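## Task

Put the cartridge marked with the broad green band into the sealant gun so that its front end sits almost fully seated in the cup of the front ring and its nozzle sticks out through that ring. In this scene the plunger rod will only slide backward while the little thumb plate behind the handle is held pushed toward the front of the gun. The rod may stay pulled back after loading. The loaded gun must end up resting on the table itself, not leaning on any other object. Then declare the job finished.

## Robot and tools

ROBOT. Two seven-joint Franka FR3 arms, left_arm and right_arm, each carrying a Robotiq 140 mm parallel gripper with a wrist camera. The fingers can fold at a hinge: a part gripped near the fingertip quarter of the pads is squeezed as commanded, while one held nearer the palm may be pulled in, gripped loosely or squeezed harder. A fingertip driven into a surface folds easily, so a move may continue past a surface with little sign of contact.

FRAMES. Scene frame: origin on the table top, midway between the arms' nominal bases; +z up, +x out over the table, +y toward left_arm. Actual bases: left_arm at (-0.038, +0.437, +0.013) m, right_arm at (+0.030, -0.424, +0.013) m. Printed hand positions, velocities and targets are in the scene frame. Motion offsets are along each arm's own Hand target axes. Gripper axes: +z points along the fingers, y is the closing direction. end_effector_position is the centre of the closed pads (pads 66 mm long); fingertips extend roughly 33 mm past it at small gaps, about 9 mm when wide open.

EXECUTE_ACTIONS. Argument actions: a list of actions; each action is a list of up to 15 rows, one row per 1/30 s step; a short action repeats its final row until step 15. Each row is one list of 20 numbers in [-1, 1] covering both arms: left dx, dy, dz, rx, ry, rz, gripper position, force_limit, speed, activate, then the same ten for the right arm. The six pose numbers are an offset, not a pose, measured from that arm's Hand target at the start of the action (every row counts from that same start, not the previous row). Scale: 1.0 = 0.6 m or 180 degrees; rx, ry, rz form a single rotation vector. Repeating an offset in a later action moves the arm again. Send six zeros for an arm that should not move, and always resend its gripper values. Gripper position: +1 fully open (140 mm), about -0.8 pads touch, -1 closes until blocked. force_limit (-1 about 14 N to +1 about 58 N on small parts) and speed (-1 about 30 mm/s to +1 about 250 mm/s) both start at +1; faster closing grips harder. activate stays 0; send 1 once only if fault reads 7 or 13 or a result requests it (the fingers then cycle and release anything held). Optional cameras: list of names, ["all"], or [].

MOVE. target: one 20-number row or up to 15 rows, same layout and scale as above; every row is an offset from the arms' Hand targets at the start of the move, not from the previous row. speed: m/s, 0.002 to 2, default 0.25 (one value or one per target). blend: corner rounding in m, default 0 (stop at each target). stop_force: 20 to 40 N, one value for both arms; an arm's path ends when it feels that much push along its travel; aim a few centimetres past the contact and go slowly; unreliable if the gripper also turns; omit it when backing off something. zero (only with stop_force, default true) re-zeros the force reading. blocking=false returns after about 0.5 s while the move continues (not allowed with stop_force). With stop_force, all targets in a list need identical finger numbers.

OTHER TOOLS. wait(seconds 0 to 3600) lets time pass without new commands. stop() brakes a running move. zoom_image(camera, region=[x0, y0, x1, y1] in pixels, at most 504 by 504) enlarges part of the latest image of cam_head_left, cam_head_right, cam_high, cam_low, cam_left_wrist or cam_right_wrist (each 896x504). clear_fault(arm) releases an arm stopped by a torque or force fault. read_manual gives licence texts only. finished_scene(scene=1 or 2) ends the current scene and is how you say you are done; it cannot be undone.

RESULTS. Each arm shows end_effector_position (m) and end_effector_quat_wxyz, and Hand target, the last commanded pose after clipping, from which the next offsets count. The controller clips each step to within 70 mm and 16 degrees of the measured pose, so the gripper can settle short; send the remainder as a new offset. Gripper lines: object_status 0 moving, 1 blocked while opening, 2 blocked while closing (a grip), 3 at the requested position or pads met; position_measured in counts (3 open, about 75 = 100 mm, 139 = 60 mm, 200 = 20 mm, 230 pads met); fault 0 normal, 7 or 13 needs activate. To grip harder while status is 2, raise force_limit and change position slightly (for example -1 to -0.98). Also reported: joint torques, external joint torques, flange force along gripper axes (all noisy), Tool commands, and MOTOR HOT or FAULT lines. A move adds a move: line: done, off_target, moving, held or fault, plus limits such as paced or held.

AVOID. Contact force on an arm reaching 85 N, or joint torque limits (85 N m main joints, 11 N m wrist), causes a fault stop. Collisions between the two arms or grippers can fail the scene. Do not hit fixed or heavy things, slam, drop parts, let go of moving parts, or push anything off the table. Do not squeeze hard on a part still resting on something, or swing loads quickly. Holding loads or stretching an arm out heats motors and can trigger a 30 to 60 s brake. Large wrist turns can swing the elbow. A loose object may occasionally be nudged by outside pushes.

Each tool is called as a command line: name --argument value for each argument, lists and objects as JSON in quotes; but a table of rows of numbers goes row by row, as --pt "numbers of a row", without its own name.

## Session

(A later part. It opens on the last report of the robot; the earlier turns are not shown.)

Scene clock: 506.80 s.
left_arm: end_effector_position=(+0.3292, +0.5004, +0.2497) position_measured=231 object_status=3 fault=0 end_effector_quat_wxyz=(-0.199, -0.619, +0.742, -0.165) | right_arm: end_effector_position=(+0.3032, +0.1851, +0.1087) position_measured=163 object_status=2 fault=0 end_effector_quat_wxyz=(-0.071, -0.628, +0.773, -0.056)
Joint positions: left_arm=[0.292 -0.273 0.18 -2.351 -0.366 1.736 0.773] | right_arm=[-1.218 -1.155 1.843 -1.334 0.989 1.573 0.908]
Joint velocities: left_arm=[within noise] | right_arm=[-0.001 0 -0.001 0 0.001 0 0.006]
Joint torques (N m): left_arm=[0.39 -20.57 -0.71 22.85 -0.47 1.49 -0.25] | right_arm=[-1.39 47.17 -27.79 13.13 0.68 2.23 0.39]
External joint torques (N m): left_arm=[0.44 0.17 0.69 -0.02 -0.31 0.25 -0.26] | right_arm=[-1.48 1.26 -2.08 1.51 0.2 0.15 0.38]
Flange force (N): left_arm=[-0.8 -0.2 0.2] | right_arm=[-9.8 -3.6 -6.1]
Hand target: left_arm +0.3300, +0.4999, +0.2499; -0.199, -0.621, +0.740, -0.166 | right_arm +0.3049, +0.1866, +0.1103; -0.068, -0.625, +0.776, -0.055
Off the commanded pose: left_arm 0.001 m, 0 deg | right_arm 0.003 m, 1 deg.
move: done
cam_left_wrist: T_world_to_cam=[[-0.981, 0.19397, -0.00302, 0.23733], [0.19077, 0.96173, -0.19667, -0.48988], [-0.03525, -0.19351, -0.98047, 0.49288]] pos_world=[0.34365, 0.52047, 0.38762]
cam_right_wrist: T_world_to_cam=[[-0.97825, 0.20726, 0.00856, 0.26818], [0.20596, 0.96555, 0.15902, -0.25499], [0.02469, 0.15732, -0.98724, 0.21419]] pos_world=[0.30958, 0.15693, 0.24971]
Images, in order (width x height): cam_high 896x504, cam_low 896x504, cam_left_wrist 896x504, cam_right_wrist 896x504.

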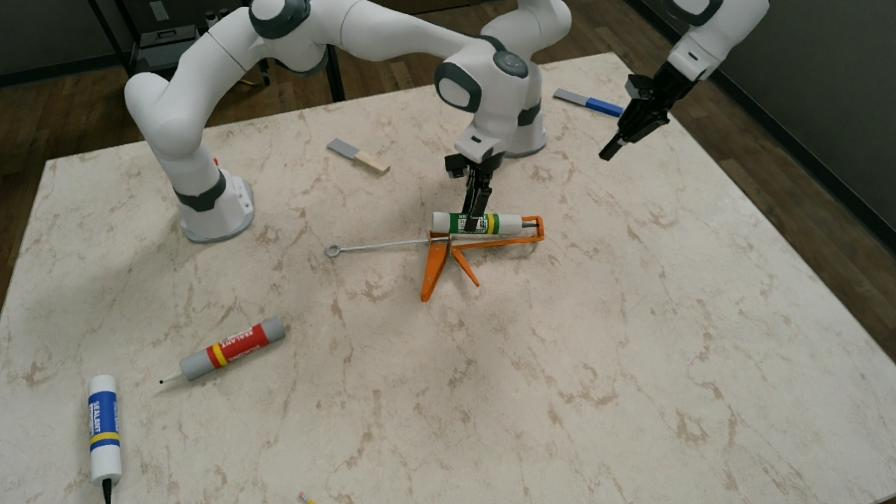

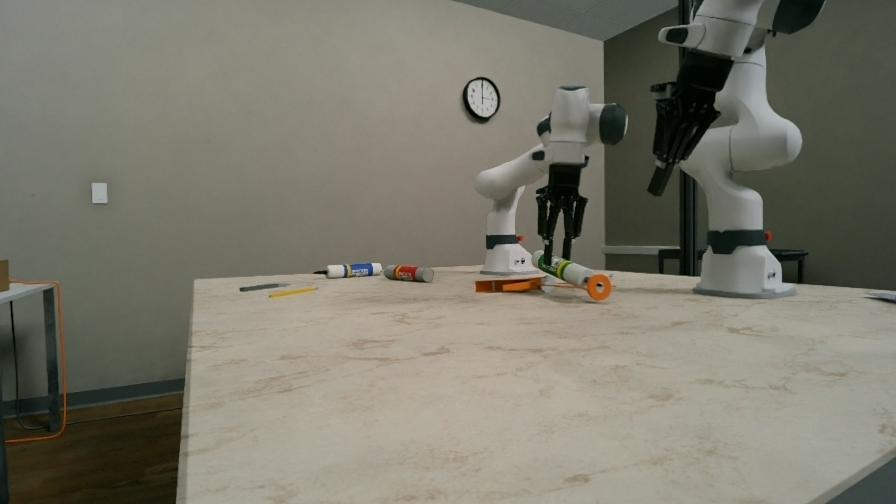

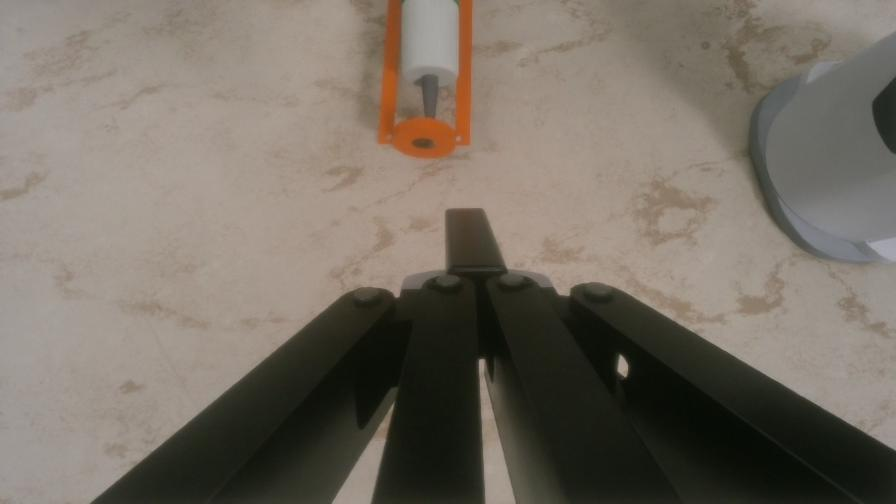

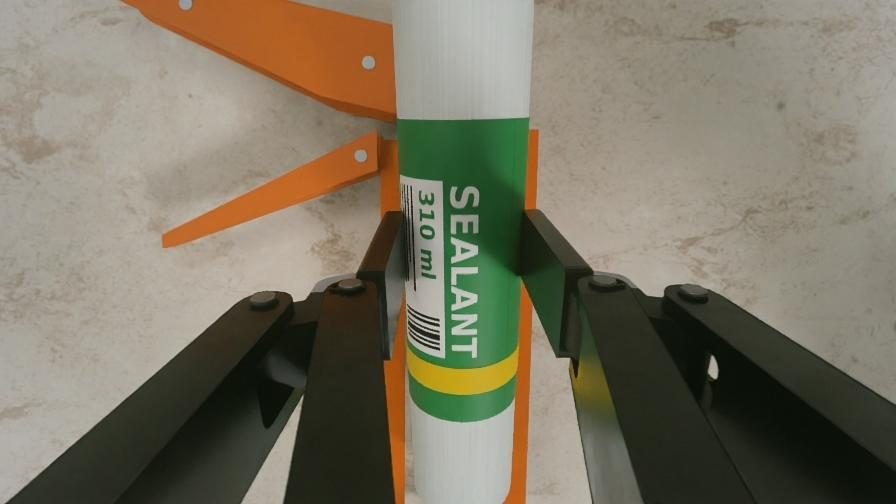

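move --target '[0,0,0,0,0,0,-1,-1,-1,0, -0.0312,-0.0043,0.0047,-0.0005,0,0.0027,-0.98,0,-1,0]' --speed 0.05 --cameras '["cam_right_wrist","cam_left_wrist","cam_high","cam_low"]'

zoom_image --camera "cam_left_wrist" --region '[350, 0, 510, 180]'

zoom_image --camera "cam_high" --region '[400, 130, 580, 280]'

zoom_image --camera "cam_low" --region '[475, 220, 635, 315]'

Scene clock: 524.63 s.
left_arm: end_effector_position=(+0.3292, +0.5004, +0.2497) position_measured=231 object_status=3 fault=0 end_effector_quat_wxyz=(-0.199, -0.619, +0.742, -0.165) | right_arm: end_effector_position=(+0.3115, +0.2031, +0.1033) position_measured=163 object_status=2 fault=0 end_effector_quat_wxyz=(-0.068, -0.624, +0.776, -0.056)
Joint positions: left_arm=[0.292 -0.273 0.18 -2.351 -0.366 1.736 0.773] | right_arm=[-1.291 -1.186 1.871 -1.221 0.999 1.558 0.952]
Joint velocities: left_arm=[within noise] | right_arm=[-0.001 0.001 0.001 0.001 0.001 0.001 0.006]
Joint torques (N m): left_arm=[0.49 -20.62 -0.69 22.88 -0.46 1.49 -0.24] | right_arm=[-1.35 50.12 -26.06 12.92 0.68 1.96 0.32]
External joint torques (N m): left_arm=[0.49 0.13 0.66 -0.05 -0.3 0.24 -0.25] | right_arm=[-1.49 1.73 -1.66 1.52 0.18 -0.11 0.31]
Flange force (N): left_arm=[-0.7 0.0 0.3] | right_arm=[-11.6 -3.9 -6.9]
Hand target: left_arm +0.3300, +0.4999, +0.2499; -0.199, -0.621, +0.740, -0.166 | right_arm +0.3113, +0.2036, +0.1043; -0.068, -0.621, +0.779, -0.055
Off the commanded pose: left_arm 0.001 m, 0 deg | right_arm 0.001 m, 0 deg.
move: done
cam_left_wrist: T_world_to_cam=[[-0.981, 0.19397, -0.00302, 0.23733], [0.19077, 0.96173, -0.19667, -0.48988], [-0.03525, -0.19351, -0.98047, 0.49288]] pos_world=[0.34365, 0.52047, 0.38762]
cam_right_wrist: T_world_to_cam=[[-0.97647, 0.2156, 0.00429, 0.27079], [0.21337, 0.96314, 0.16381, -0.27558], [0.03118, 0.16087, -0.98648, 0.2029]] pos_world=[0.31689, 0.1744, 0.24414]
Images, in order (width x height): cam_high 896x504, cam_low 896x504, cam_left_wrist 896x504, cam_right_wrist 896x504.

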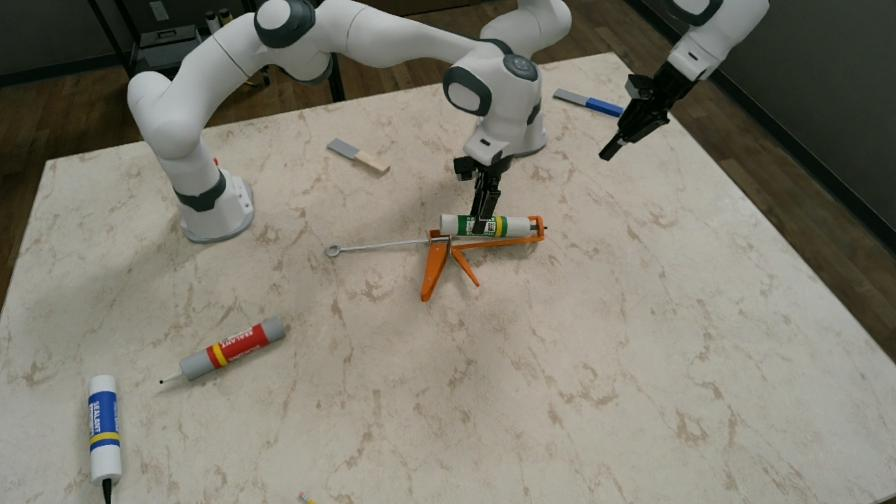

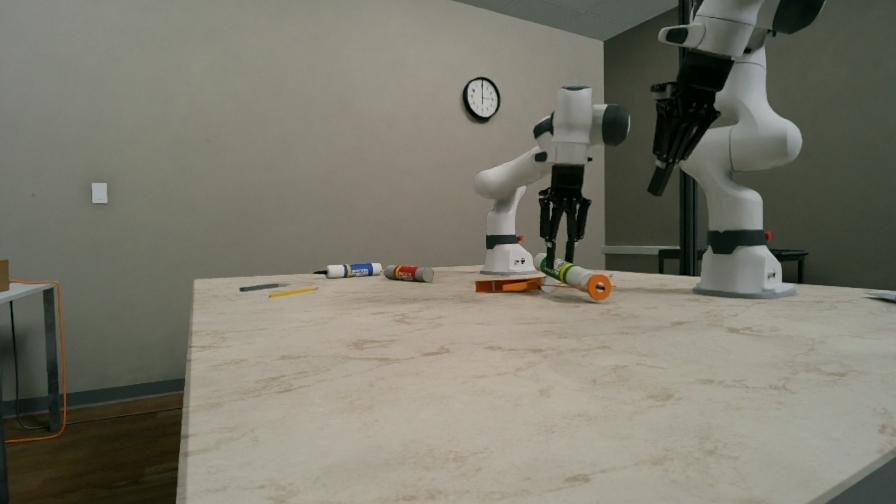

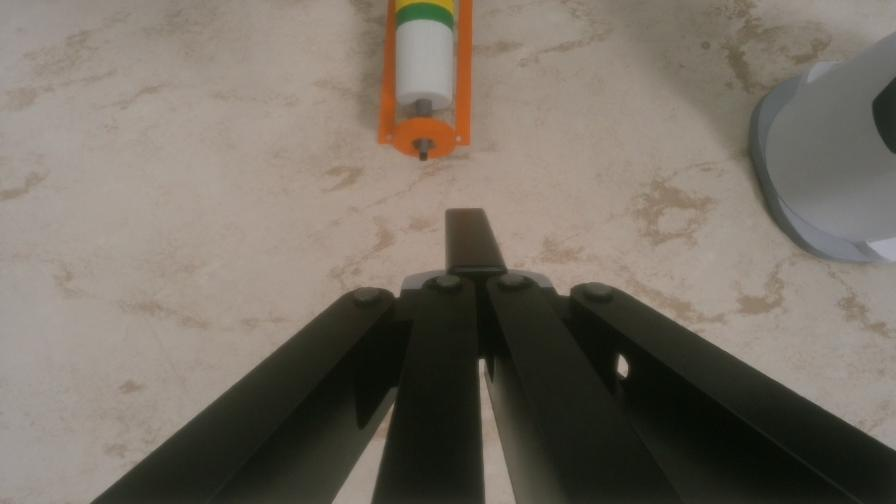

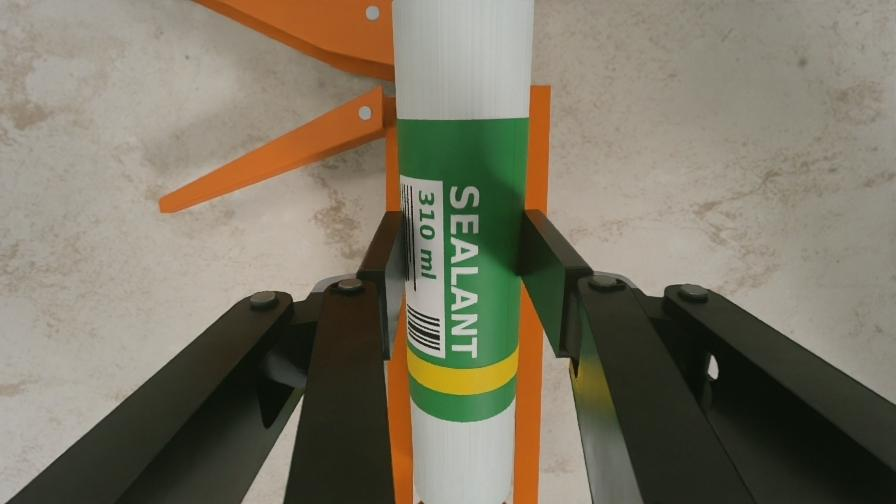

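Scaled by 2.800 from the camera's image (finer frame: 1280x720).

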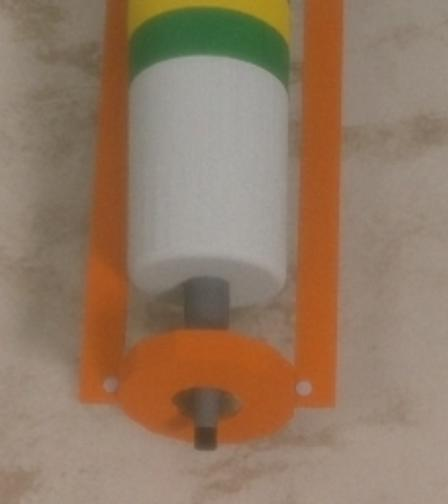

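Scaled by 2.800 from the camera's image (finer frame: 1280x720).

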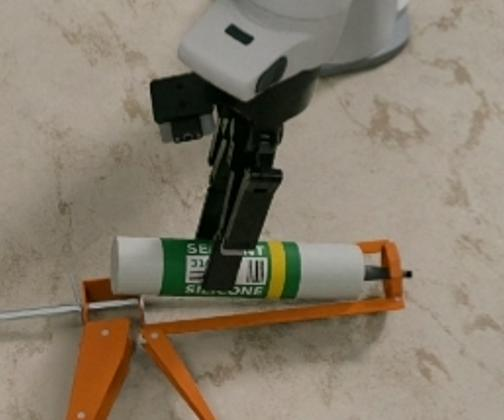

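Scaled by 3.150 from the camera's image (finer frame: 1280x720).

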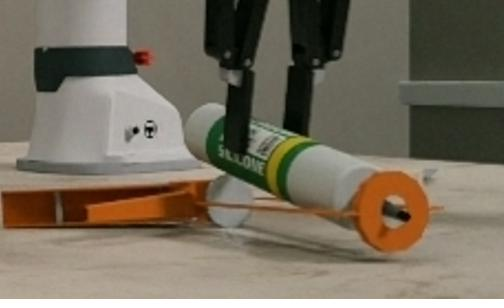

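move --target '[0,0,0,0,0,0,-1,-1,-1,0, -0.033,0.0059,-0.0022,-0.0012,0.0133,0.0066,-0.98,0,-1,0]' --speed 0.04 --cameras '["cam_right_wrist","cam_left_wrist","cam_high","cam_low"]'

zoom_image --camera "cam_left_wrist" --region '[350, 0, 510, 180]'

zoom_image --camera "cam_high" --region '[400, 130, 580, 280]'

zoom_image --camera "cam_low" --region '[475, 220, 635, 315]'

Scene clock: 571.13 s.
left_arm: end_effector_position=(+0.3292, +0.5004, +0.2497) position_measured=231 object_status=3 fault=0 end_effector_quat_wxyz=(-0.199, -0.619, +0.742, -0.165) | right_arm: end_effector_position=(+0.3126, +0.2238, +0.1014) position_measured=163 object_status=2 fault=0 end_effector_quat_wxyz=(-0.084, -0.615, +0.781, -0.067)
Joint positions: left_arm=[0.292 -0.273 0.18 -2.351 -0.366 1.736 0.773] | right_arm=[-1.441 -1.243 1.917 -0.953 0.999 1.458 1.069]
Joint velocities: left_arm=[within noise] | right_arm=[0 -0.002 0 -0.001 -0.001 0 0.007]
Joint torques (N m): left_arm=[0.5 -20.62 -0.72 22.9 -0.44 1.5 -0.27] | right_arm=[-1.42 54.98 -21.68 12.47 0.56 1.66 0.43]
External joint torques (N m): left_arm=[0.53 0.14 0.66 0 -0.28 0.26 -0.28] | right_arm=[-1.57 1.6 -1.11 1.41 0.09 -0.27 0.42]
Flange force (N): left_arm=[-0.8 -0.1 0.2] | right_arm=[0.0 0.0 0.0]
Hand target: left_arm +0.3300, +0.4999, +0.2499; -0.199, -0.621, +0.740, -0.166 | right_arm +0.3122, +0.2236, +0.1021; -0.085, -0.612, +0.784, -0.067
Off the commanded pose: left_arm 0.001 m, 0 deg | right_arm 0.001 m, 0 deg.
move: done
cam_left_wrist: T_world_to_cam=[[-0.981, 0.19397, -0.00302, 0.23733], [0.19077, 0.96173, -0.19667, -0.48988], [-0.03525, -0.19351, -0.98047, 0.49288]] pos_world=[0.34365, 0.52047, 0.38762]
cam_right_wrist: T_world_to_cam=[[-0.97163, 0.23647, 0.00411, 0.26128], [0.23513, 0.96397, 0.12444, -0.29848], [0.02547, 0.12187, -0.99222, 0.20879]] pos_world=[0.31873, 0.20049, 0.24324]
Images, in order (width x height): cam_high 896x504, cam_low 896x504, cam_left_wrist 896x504, cam_right_wrist 896x504.

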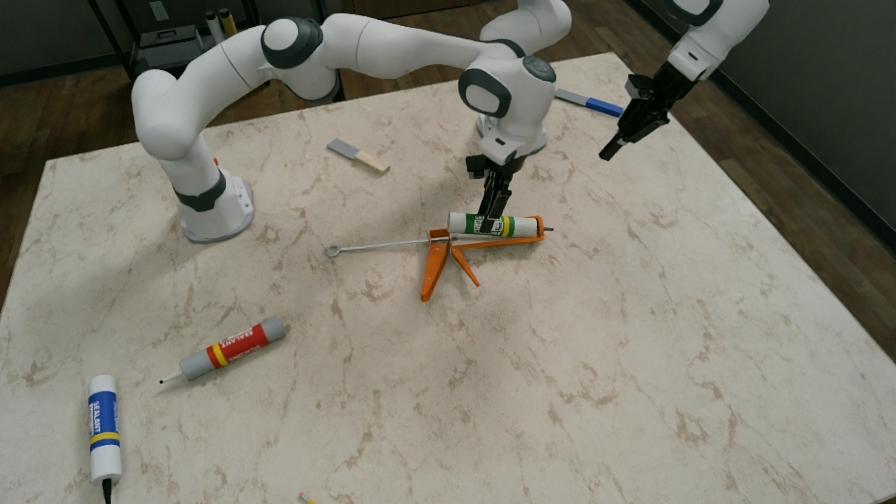

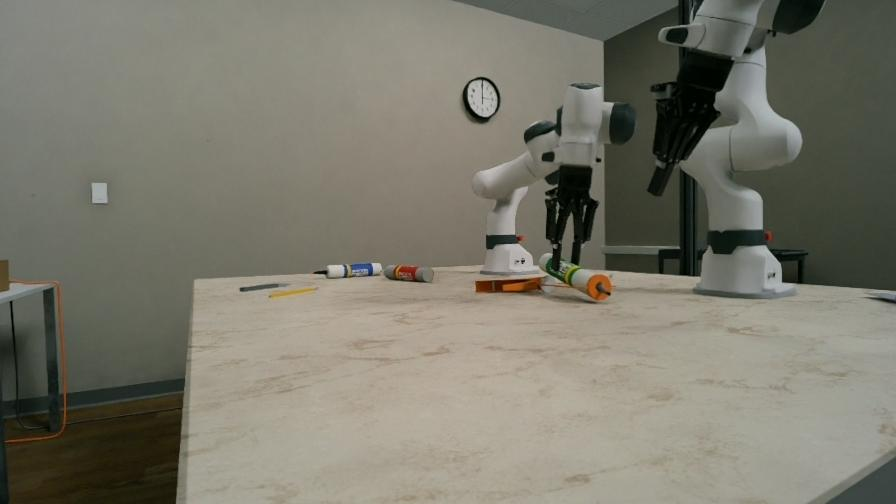

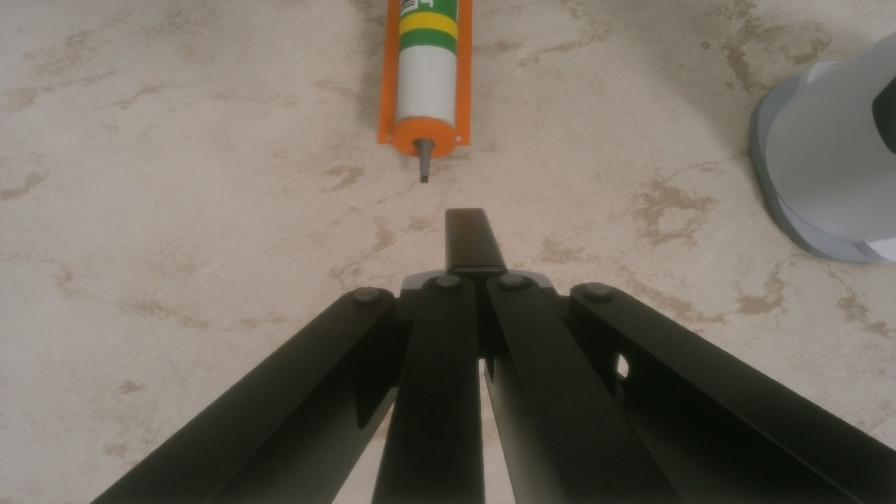

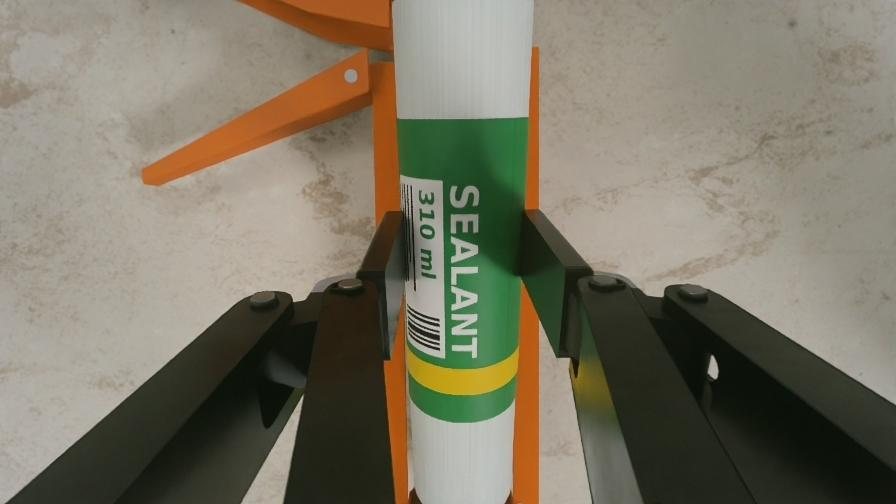

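Scaled by 2.800 from the camera's image (finer frame: 1280x720).

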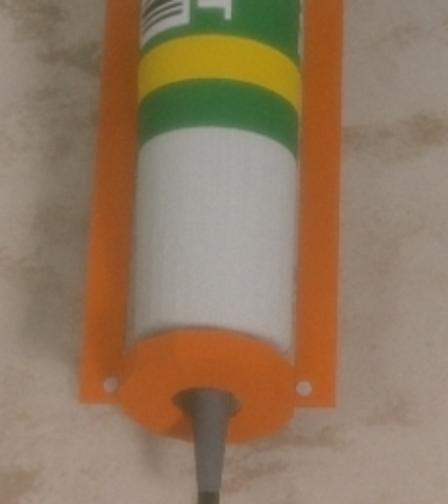

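Scaled by 2.800 from the camera's image (finer frame: 1280x720).

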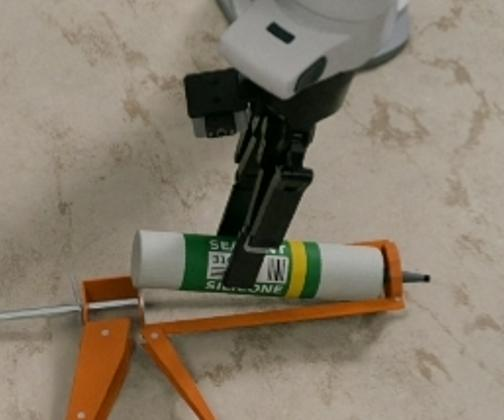

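Scaled by 3.150 from the camera's image (finer frame: 1280x720).

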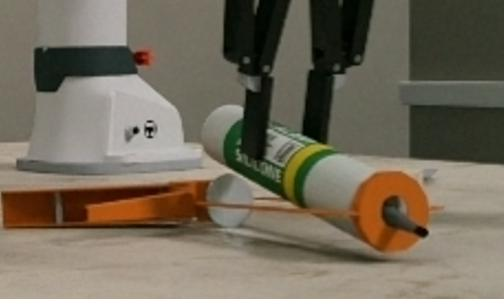

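execute_actions --actions '[]'

zoom_image --camera "cam_high" --region '[400, 130, 580, 280]'

zoom_image --camera "cam_low" --region '[455, 210, 655, 325]'

zoom_image --camera "cam_left_wrist" --region '[330, 0, 530, 180]'

Scene clock: 582.70 s.
left_arm: end_effector_position=(+0.3292, +0.5004, +0.2497) position_measured=231 object_status=3 fault=0 end_effector_quat_wxyz=(-0.199, -0.619, +0.742, -0.165) | right_arm: end_effector_position=(+0.3126, +0.2238, +0.1014) position_measured=163 object_status=2 fault=0 end_effector_quat_wxyz=(-0.084, -0.614, +0.782, -0.067)
Joint positions: left_arm=[0.292 -0.273 0.18 -2.351 -0.366 1.736 0.773] | right_arm=[-1.441 -1.243 1.917 -0.953 0.999 1.458 1.071]
Joint velocities: within noise
Joint torques (N m): left_arm=[0.5 -20.56 -0.65 22.88 -0.47 1.49 -0.32] | right_arm=[-1.42 55.04 -21.73 12.51 0.54 1.66 0.41]
External joint torques (N m): left_arm=[0.51 0.22 0.71 -0.03 -0.31 0.25 -0.34] | right_arm=[-1.49 1.63 -1.13 1.49 0.07 -0.28 0.4]
Flange force (N): left_arm=[-0.8 -0.3 0.2] | right_arm=[0.0 0.0 0.0]
Hand target: left_arm +0.3300, +0.4999, +0.2499; -0.199, -0.621, +0.740, -0.166 | right_arm +0.3122, +0.2236, +0.1021; -0.085, -0.612, +0.784, -0.067
Tool commands: left_gripper/position=-1.0 left_gripper/force_limit=-1.0 left_gripper/speed=-1.0 left_gripper/activate=+0.0 right_gripper/position=-0.98 right_gripper/force_limit=+0.0 right_gripper/speed=-1.0 right_gripper/activate=+0.0
Off the commanded pose: left_arm 0.001 m, 0 deg | right_arm 0.001 m, 0 deg.
camera_calibration:
cam_left_wrist: T_world_to_cam=[[-0.981, 0.19397, -0.00302, 0.23733], [0.19077, 0.96173, -0.19667, -0.48988], [-0.03525, -0.19351, -0.98047, 0.49288]] pos_world=[0.34365, 0.52047, 0.38762]
cam_right_wrist: T_world_to_cam=[[-0.97123, 0.23812, 0.00376, 0.26083], [0.23673, 0.9636, 0.12424, -0.29874], [0.02596, 0.12156, -0.99225, 0.20872]] pos_world=[0.31863, 0.20039, 0.24324]

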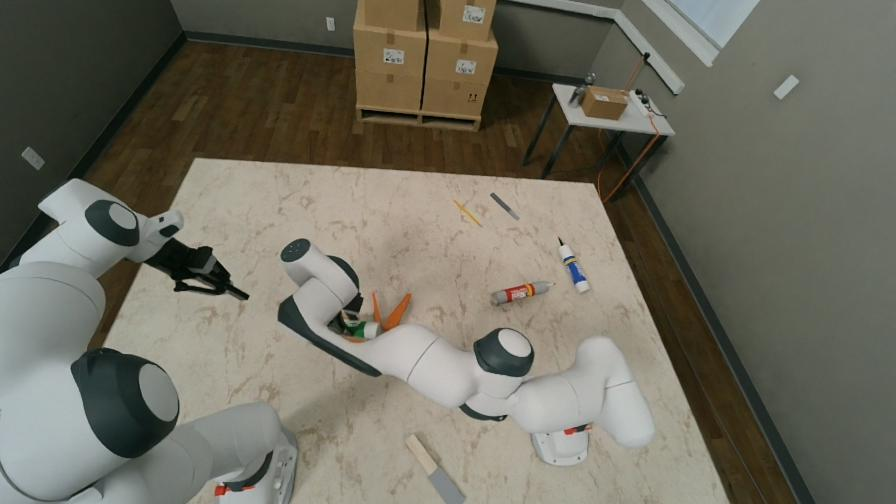

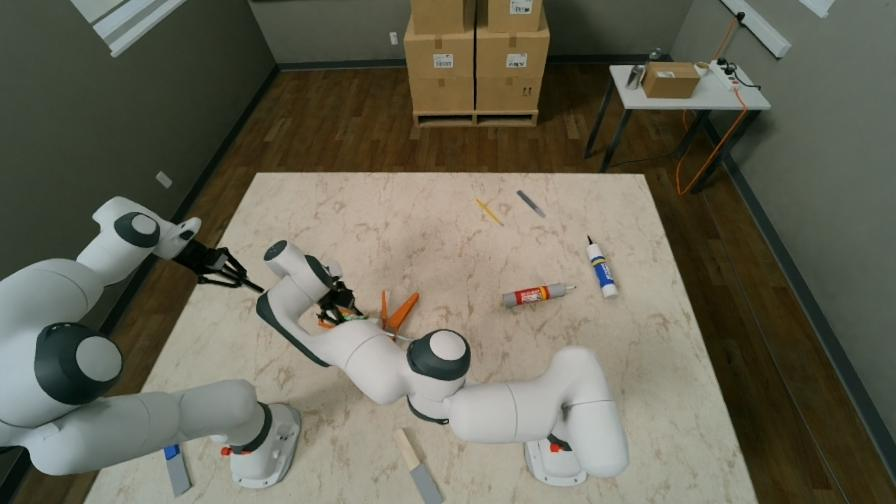

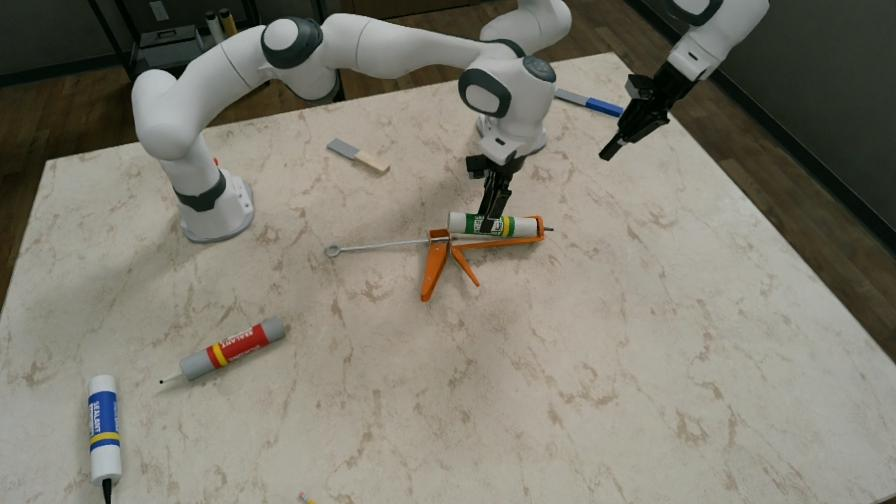

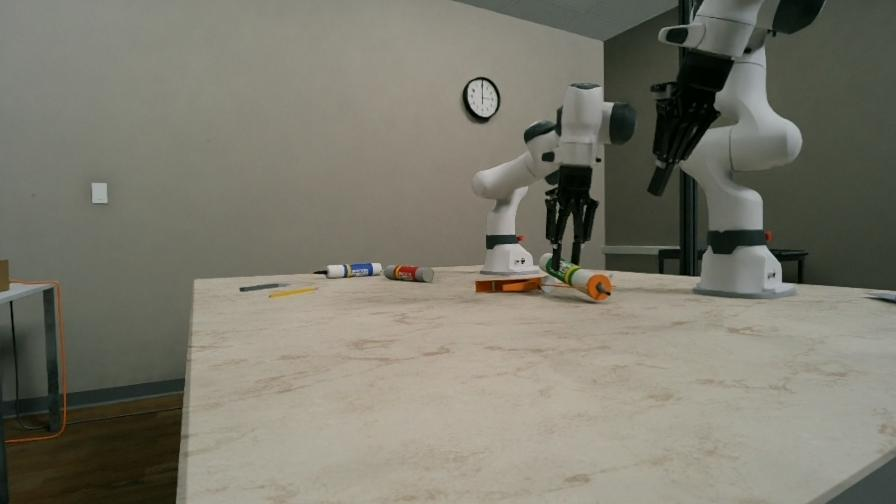

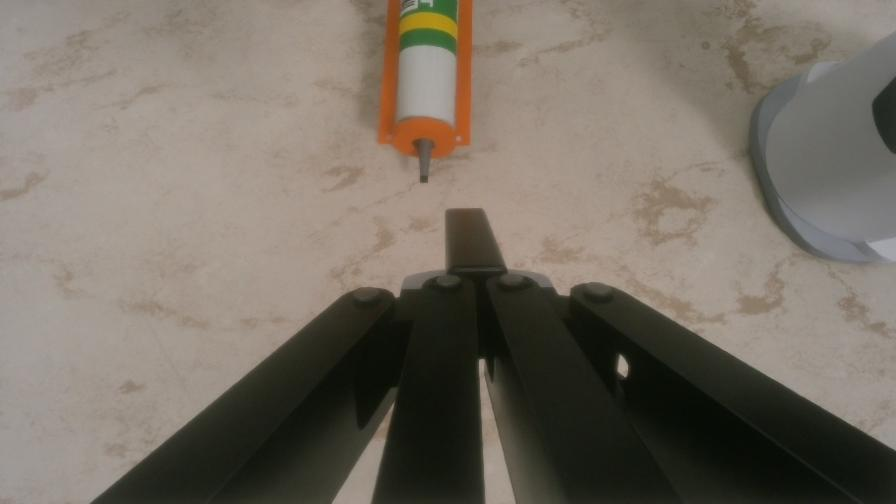

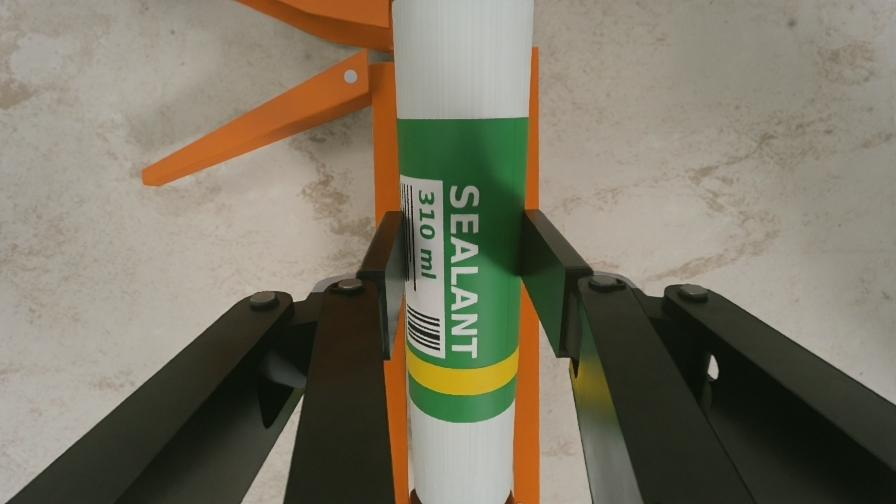

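Scaled by 2.800 from the camera's image (finer frame: 1280x720).

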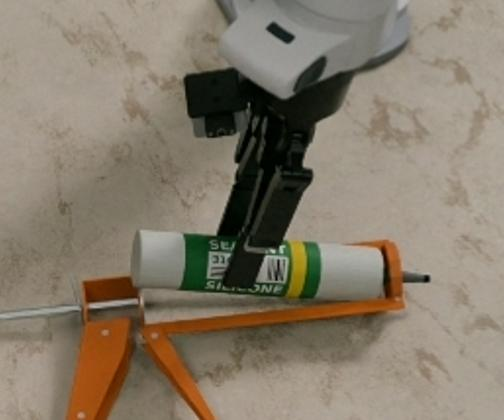

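Scaled by 2.520 from the camera's image (finer frame: 1280x720).

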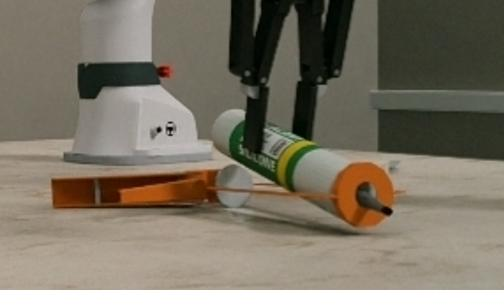

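Scaled by 2.520 from the camera's image (finer frame: 1280x720).

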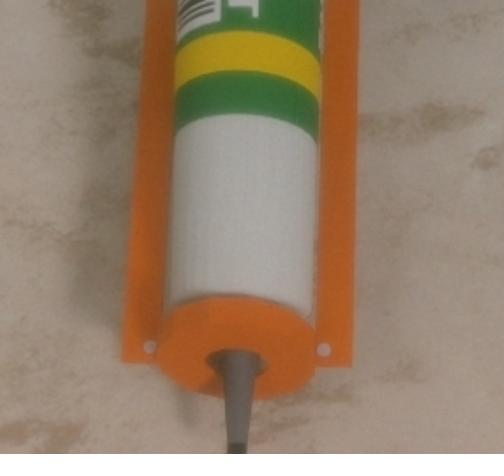

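zoom_image --camera "cam_low" --region '[520, 240, 630, 310]'

zoom_image --camera "cam_high" --region '[420, 190, 570, 270]'

zoom_image --camera "cam_right_wrist" --region '[340, 0, 590, 200]'

Scaled by 4.582 from the camera's image (finer frame: 1280x720).

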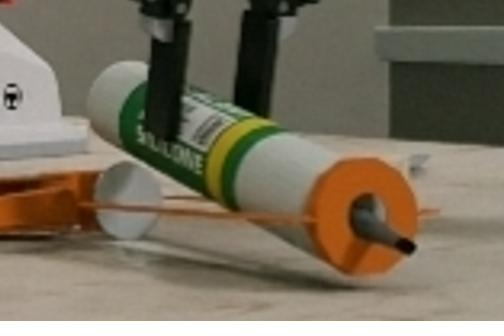

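Scaled by 3.360 from the camera's image (finer frame: 1280x720).

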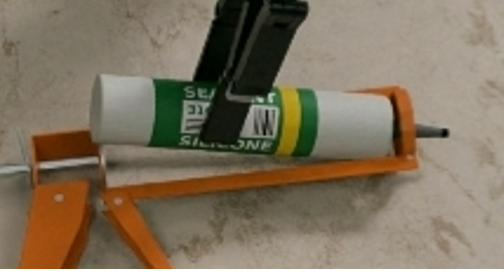

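Scaled by 2.016 from the camera's image (finer frame: 1280x720).

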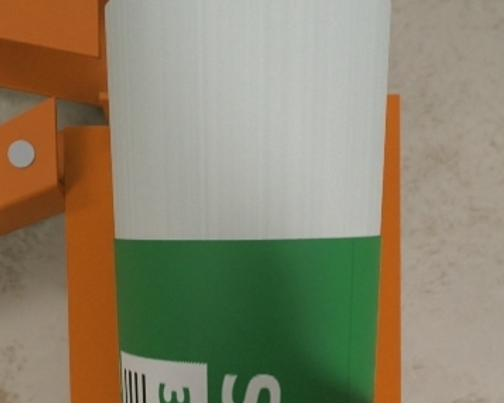

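move --target '[0,0,0,0,0,0,-1,-1,-1,0,-0.00815,0,-0.00173,0,0,0,-0.98,0,-1,0]' --speed 0.02 --cameras '["cam_low","cam_high","cam_left_wrist"]'

zoom_image --camera "cam_low" --region '[520, 240, 630, 310]'

zoom_image --camera "cam_high" --region '[420, 190, 570, 270]'

zoom_image --camera "cam_left_wrist" --region '[370, 60, 490, 200]'

Scene clock: 608.67 s.
left_arm: end_effector_position=(+0.3292, +0.5004, +0.2497) position_measured=231 object_status=3 fault=0 end_effector_quat_wxyz=(-0.199, -0.619, +0.742, -0.165) | right_arm: end_effector_position=(+0.3139, +0.2287, +0.1013) position_measured=163 object_status=2 fault=0 end_effector_quat_wxyz=(-0.084, -0.615, +0.781, -0.067)
Joint positions: left_arm=[0.292 -0.273 0.18 -2.351 -0.366 1.736 0.773] | right_arm=[-1.472 -1.253 1.928 -0.899 1 1.447 1.089]
Joint velocities: left_arm=[within noise] | right_arm=[0 0 0 0 0 -0.002 0.005]
Joint torques (N m): left_arm=[0.49 -20.6 -0.67 22.92 -0.46 1.49 -0.33] | right_arm=[-1.4 55.88 -20.67 12.51 0.55 1.69 0.42]
External joint torques (N m): left_arm=[0.51 0.08 0.69 0.08 -0.3 0.25 -0.34] | right_arm=[-1.36 1.51 -0.95 1.51 0.07 -0.25 0.42]
Flange force (N): left_arm=[-0.6 -0.2 0.0] | right_arm=[0.0 0.0 0.0]
Hand target: left_arm +0.3300, +0.4999, +0.2499; -0.199, -0.621, +0.740, -0.166 | right_arm +0.3134, +0.2285, +0.1021; -0.085, -0.612, +0.784, -0.067
Off the commanded pose: left_arm 0.001 m, 0 deg | right_arm 0.001 m, 0 deg.
move: done
cam_left_wrist: T_world_to_cam=[[-0.981, 0.19397, -0.00302, 0.23733], [0.19077, 0.96173, -0.19667, -0.48988], [-0.03525, -0.19351, -0.98047, 0.49288]] pos_world=[0.34365, 0.52047, 0.38762]
Images, in order (width x height): cam_high 896x504, cam_low 896x504, cam_left_wrist 896x504.

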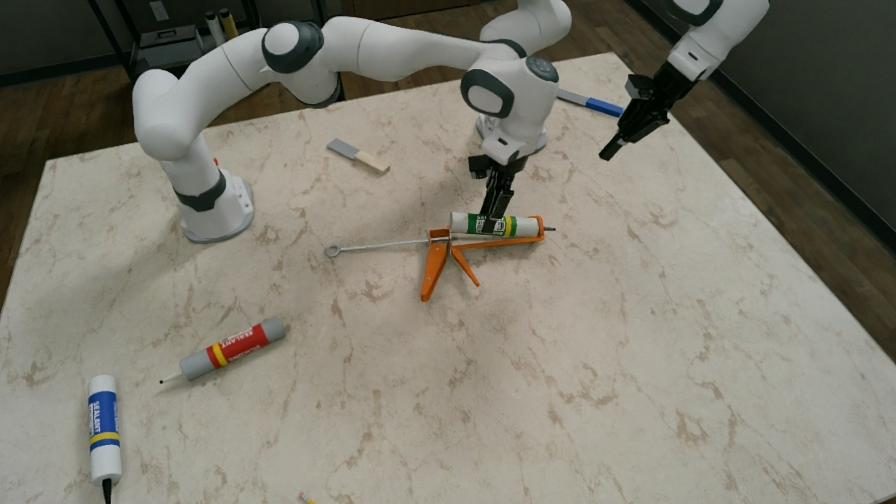

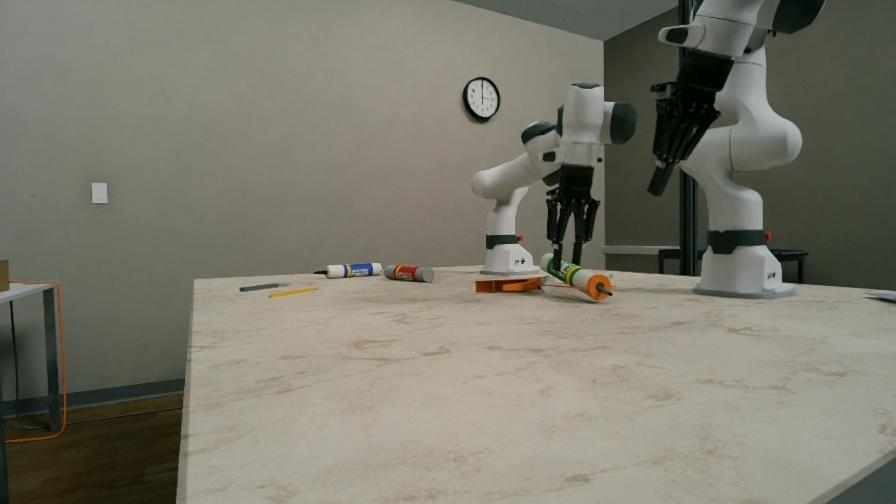

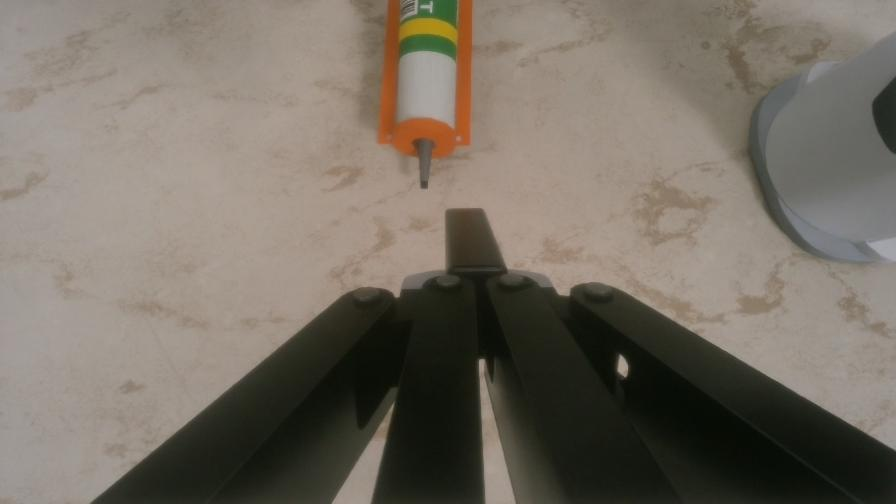

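Scaled by 4.582 from the camera's image (finer frame: 1280x720).

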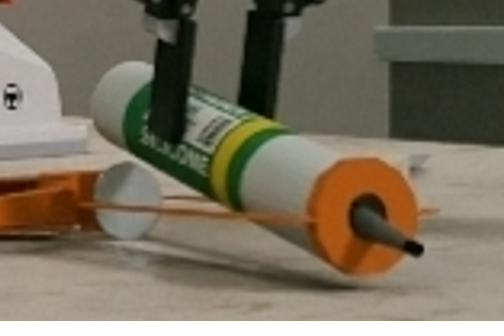

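Scaled by 3.360 from the camera's image (finer frame: 1280x720).

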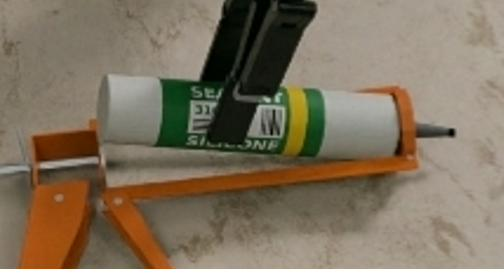

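Scaled by 3.600 from the camera's image (finer frame: 1280x720).

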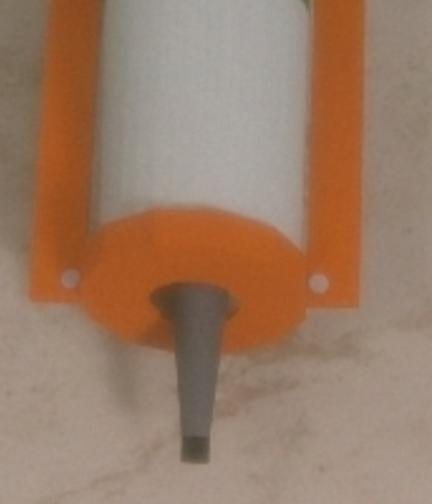

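move --target '[0,0,0,0,0,0,-1,-1,-1,0,-0.00652,0,-0.00138,0,0,0,-0.98,0,-1,0]' --speed 0.02 --cameras '["cam_low","cam_high","cam_left_wrist"]'

zoom_image --camera "cam_low" --region '[520, 240, 630, 310]'

zoom_image --camera "cam_high" --region '[420, 190, 570, 270]'

zoom_image --camera "cam_left_wrist" --region '[370, 60, 490, 200]'

Scene clock: 613.37 s.
left_arm: end_effector_position=(+0.3292, +0.5004, +0.2497) position_measured=231 object_status=3 fault=0 end_effector_quat_wxyz=(-0.199, -0.619, +0.742, -0.165) | right_arm: end_effector_position=(+0.3149, +0.2326, +0.1012) position_measured=163 object_status=2 fault=0 end_effector_quat_wxyz=(-0.084, -0.615, +0.782, -0.067)
Joint positions: left_arm=[0.292 -0.273 0.18 -2.351 -0.366 1.736 0.773] | right_arm=[-1.5 -1.262 1.938 -0.851 1.001 1.436 1.106]
Joint velocities: left_arm=[within noise] | right_arm=[0.001 0.002 0 0.001 0 -0.001 0.006]
Joint torques (N m): left_arm=[0.5 -20.57 -0.64 22.89 -0.45 1.49 -0.23] | right_arm=[-1.44 56.53 -19.69 12.35 0.55 1.66 0.39]
External joint torques (N m): left_arm=[0.64 0.16 0.86 -0.01 -0.28 0.25 -0.24] | right_arm=[-1.51 1.59 -0.92 1.29 0.05 -0.26 0.39]
Flange force (N): left_arm=[-1.1 0.1 0.0] | right_arm=[0.0 0.0 0.0]
Hand target: left_arm +0.3300, +0.4999, +0.2499; -0.199, -0.621, +0.740, -0.166 | right_arm +0.3144, +0.2323, +0.1021; -0.085, -0.612, +0.784, -0.067
Off the commanded pose: left_arm 0.001 m, 0 deg | right_arm 0.001 m, 0 deg.
move: done
cam_left_wrist: T_world_to_cam=[[-0.981, 0.19397, -0.00302, 0.23733], [0.19077, 0.96173, -0.19667, -0.48988], [-0.03525, -0.19351, -0.98047, 0.49288]] pos_world=[0.34365, 0.52047, 0.38762]
Images, in order (width x height): cam_high 896x504, cam_low 896x504, cam_left_wrist 896x504.

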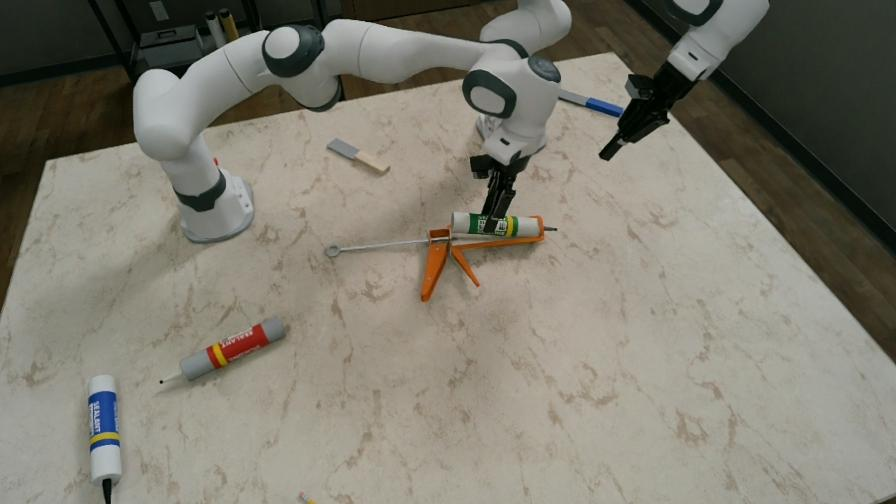

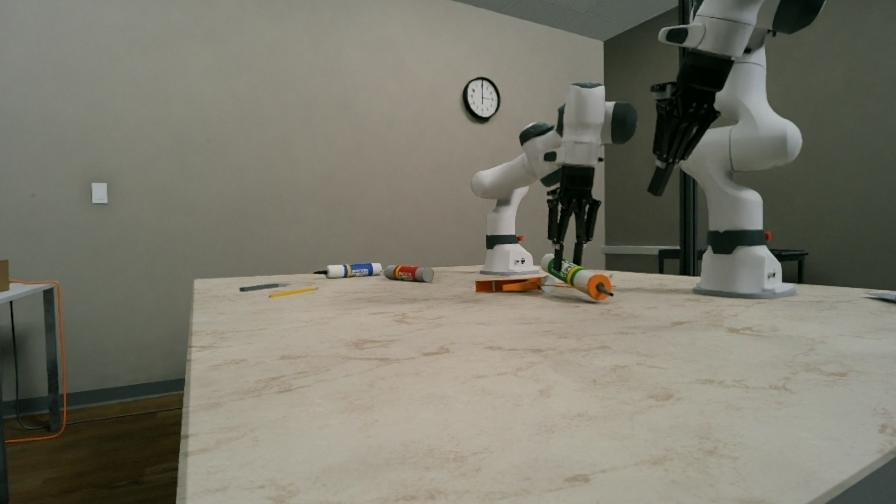

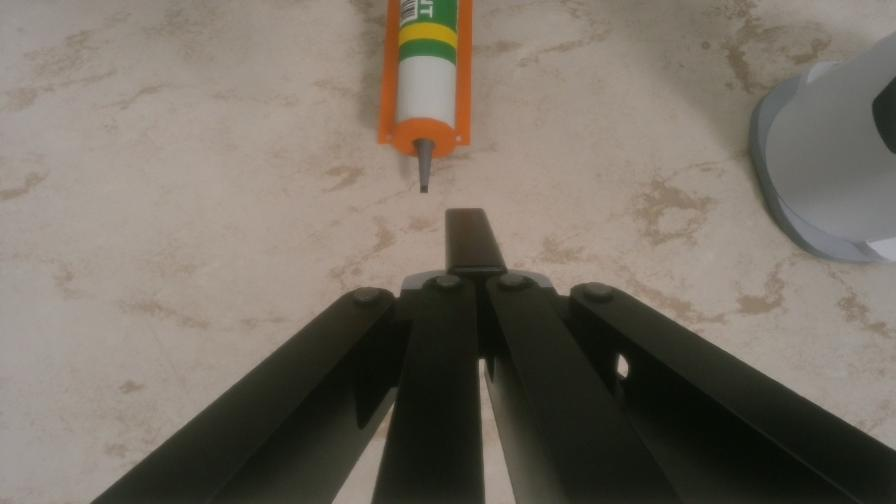

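Scaled by 4.582 from the camera's image (finer frame: 1280x720).

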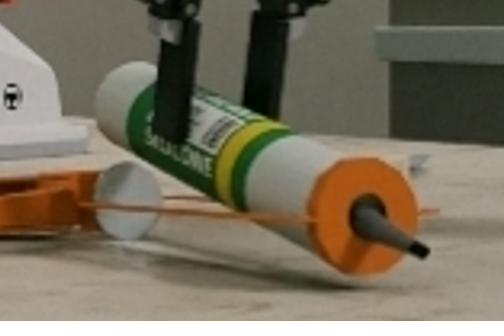

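Scaled by 3.360 from the camera's image (finer frame: 1280x720).

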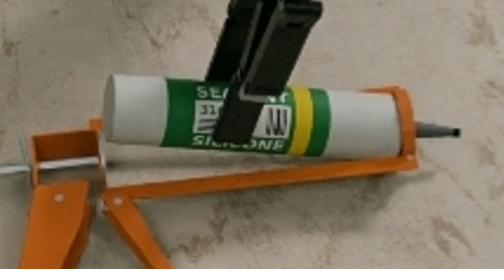

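Scaled by 3.600 from the camera's image (finer frame: 1280x720).

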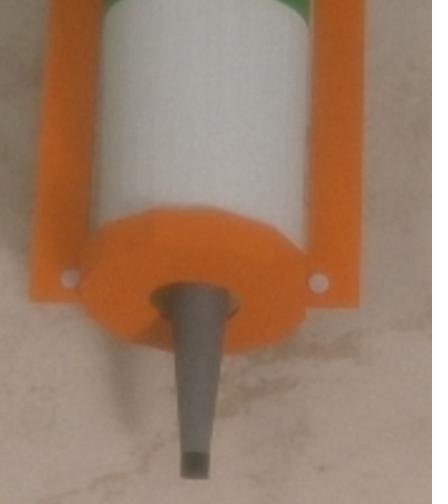

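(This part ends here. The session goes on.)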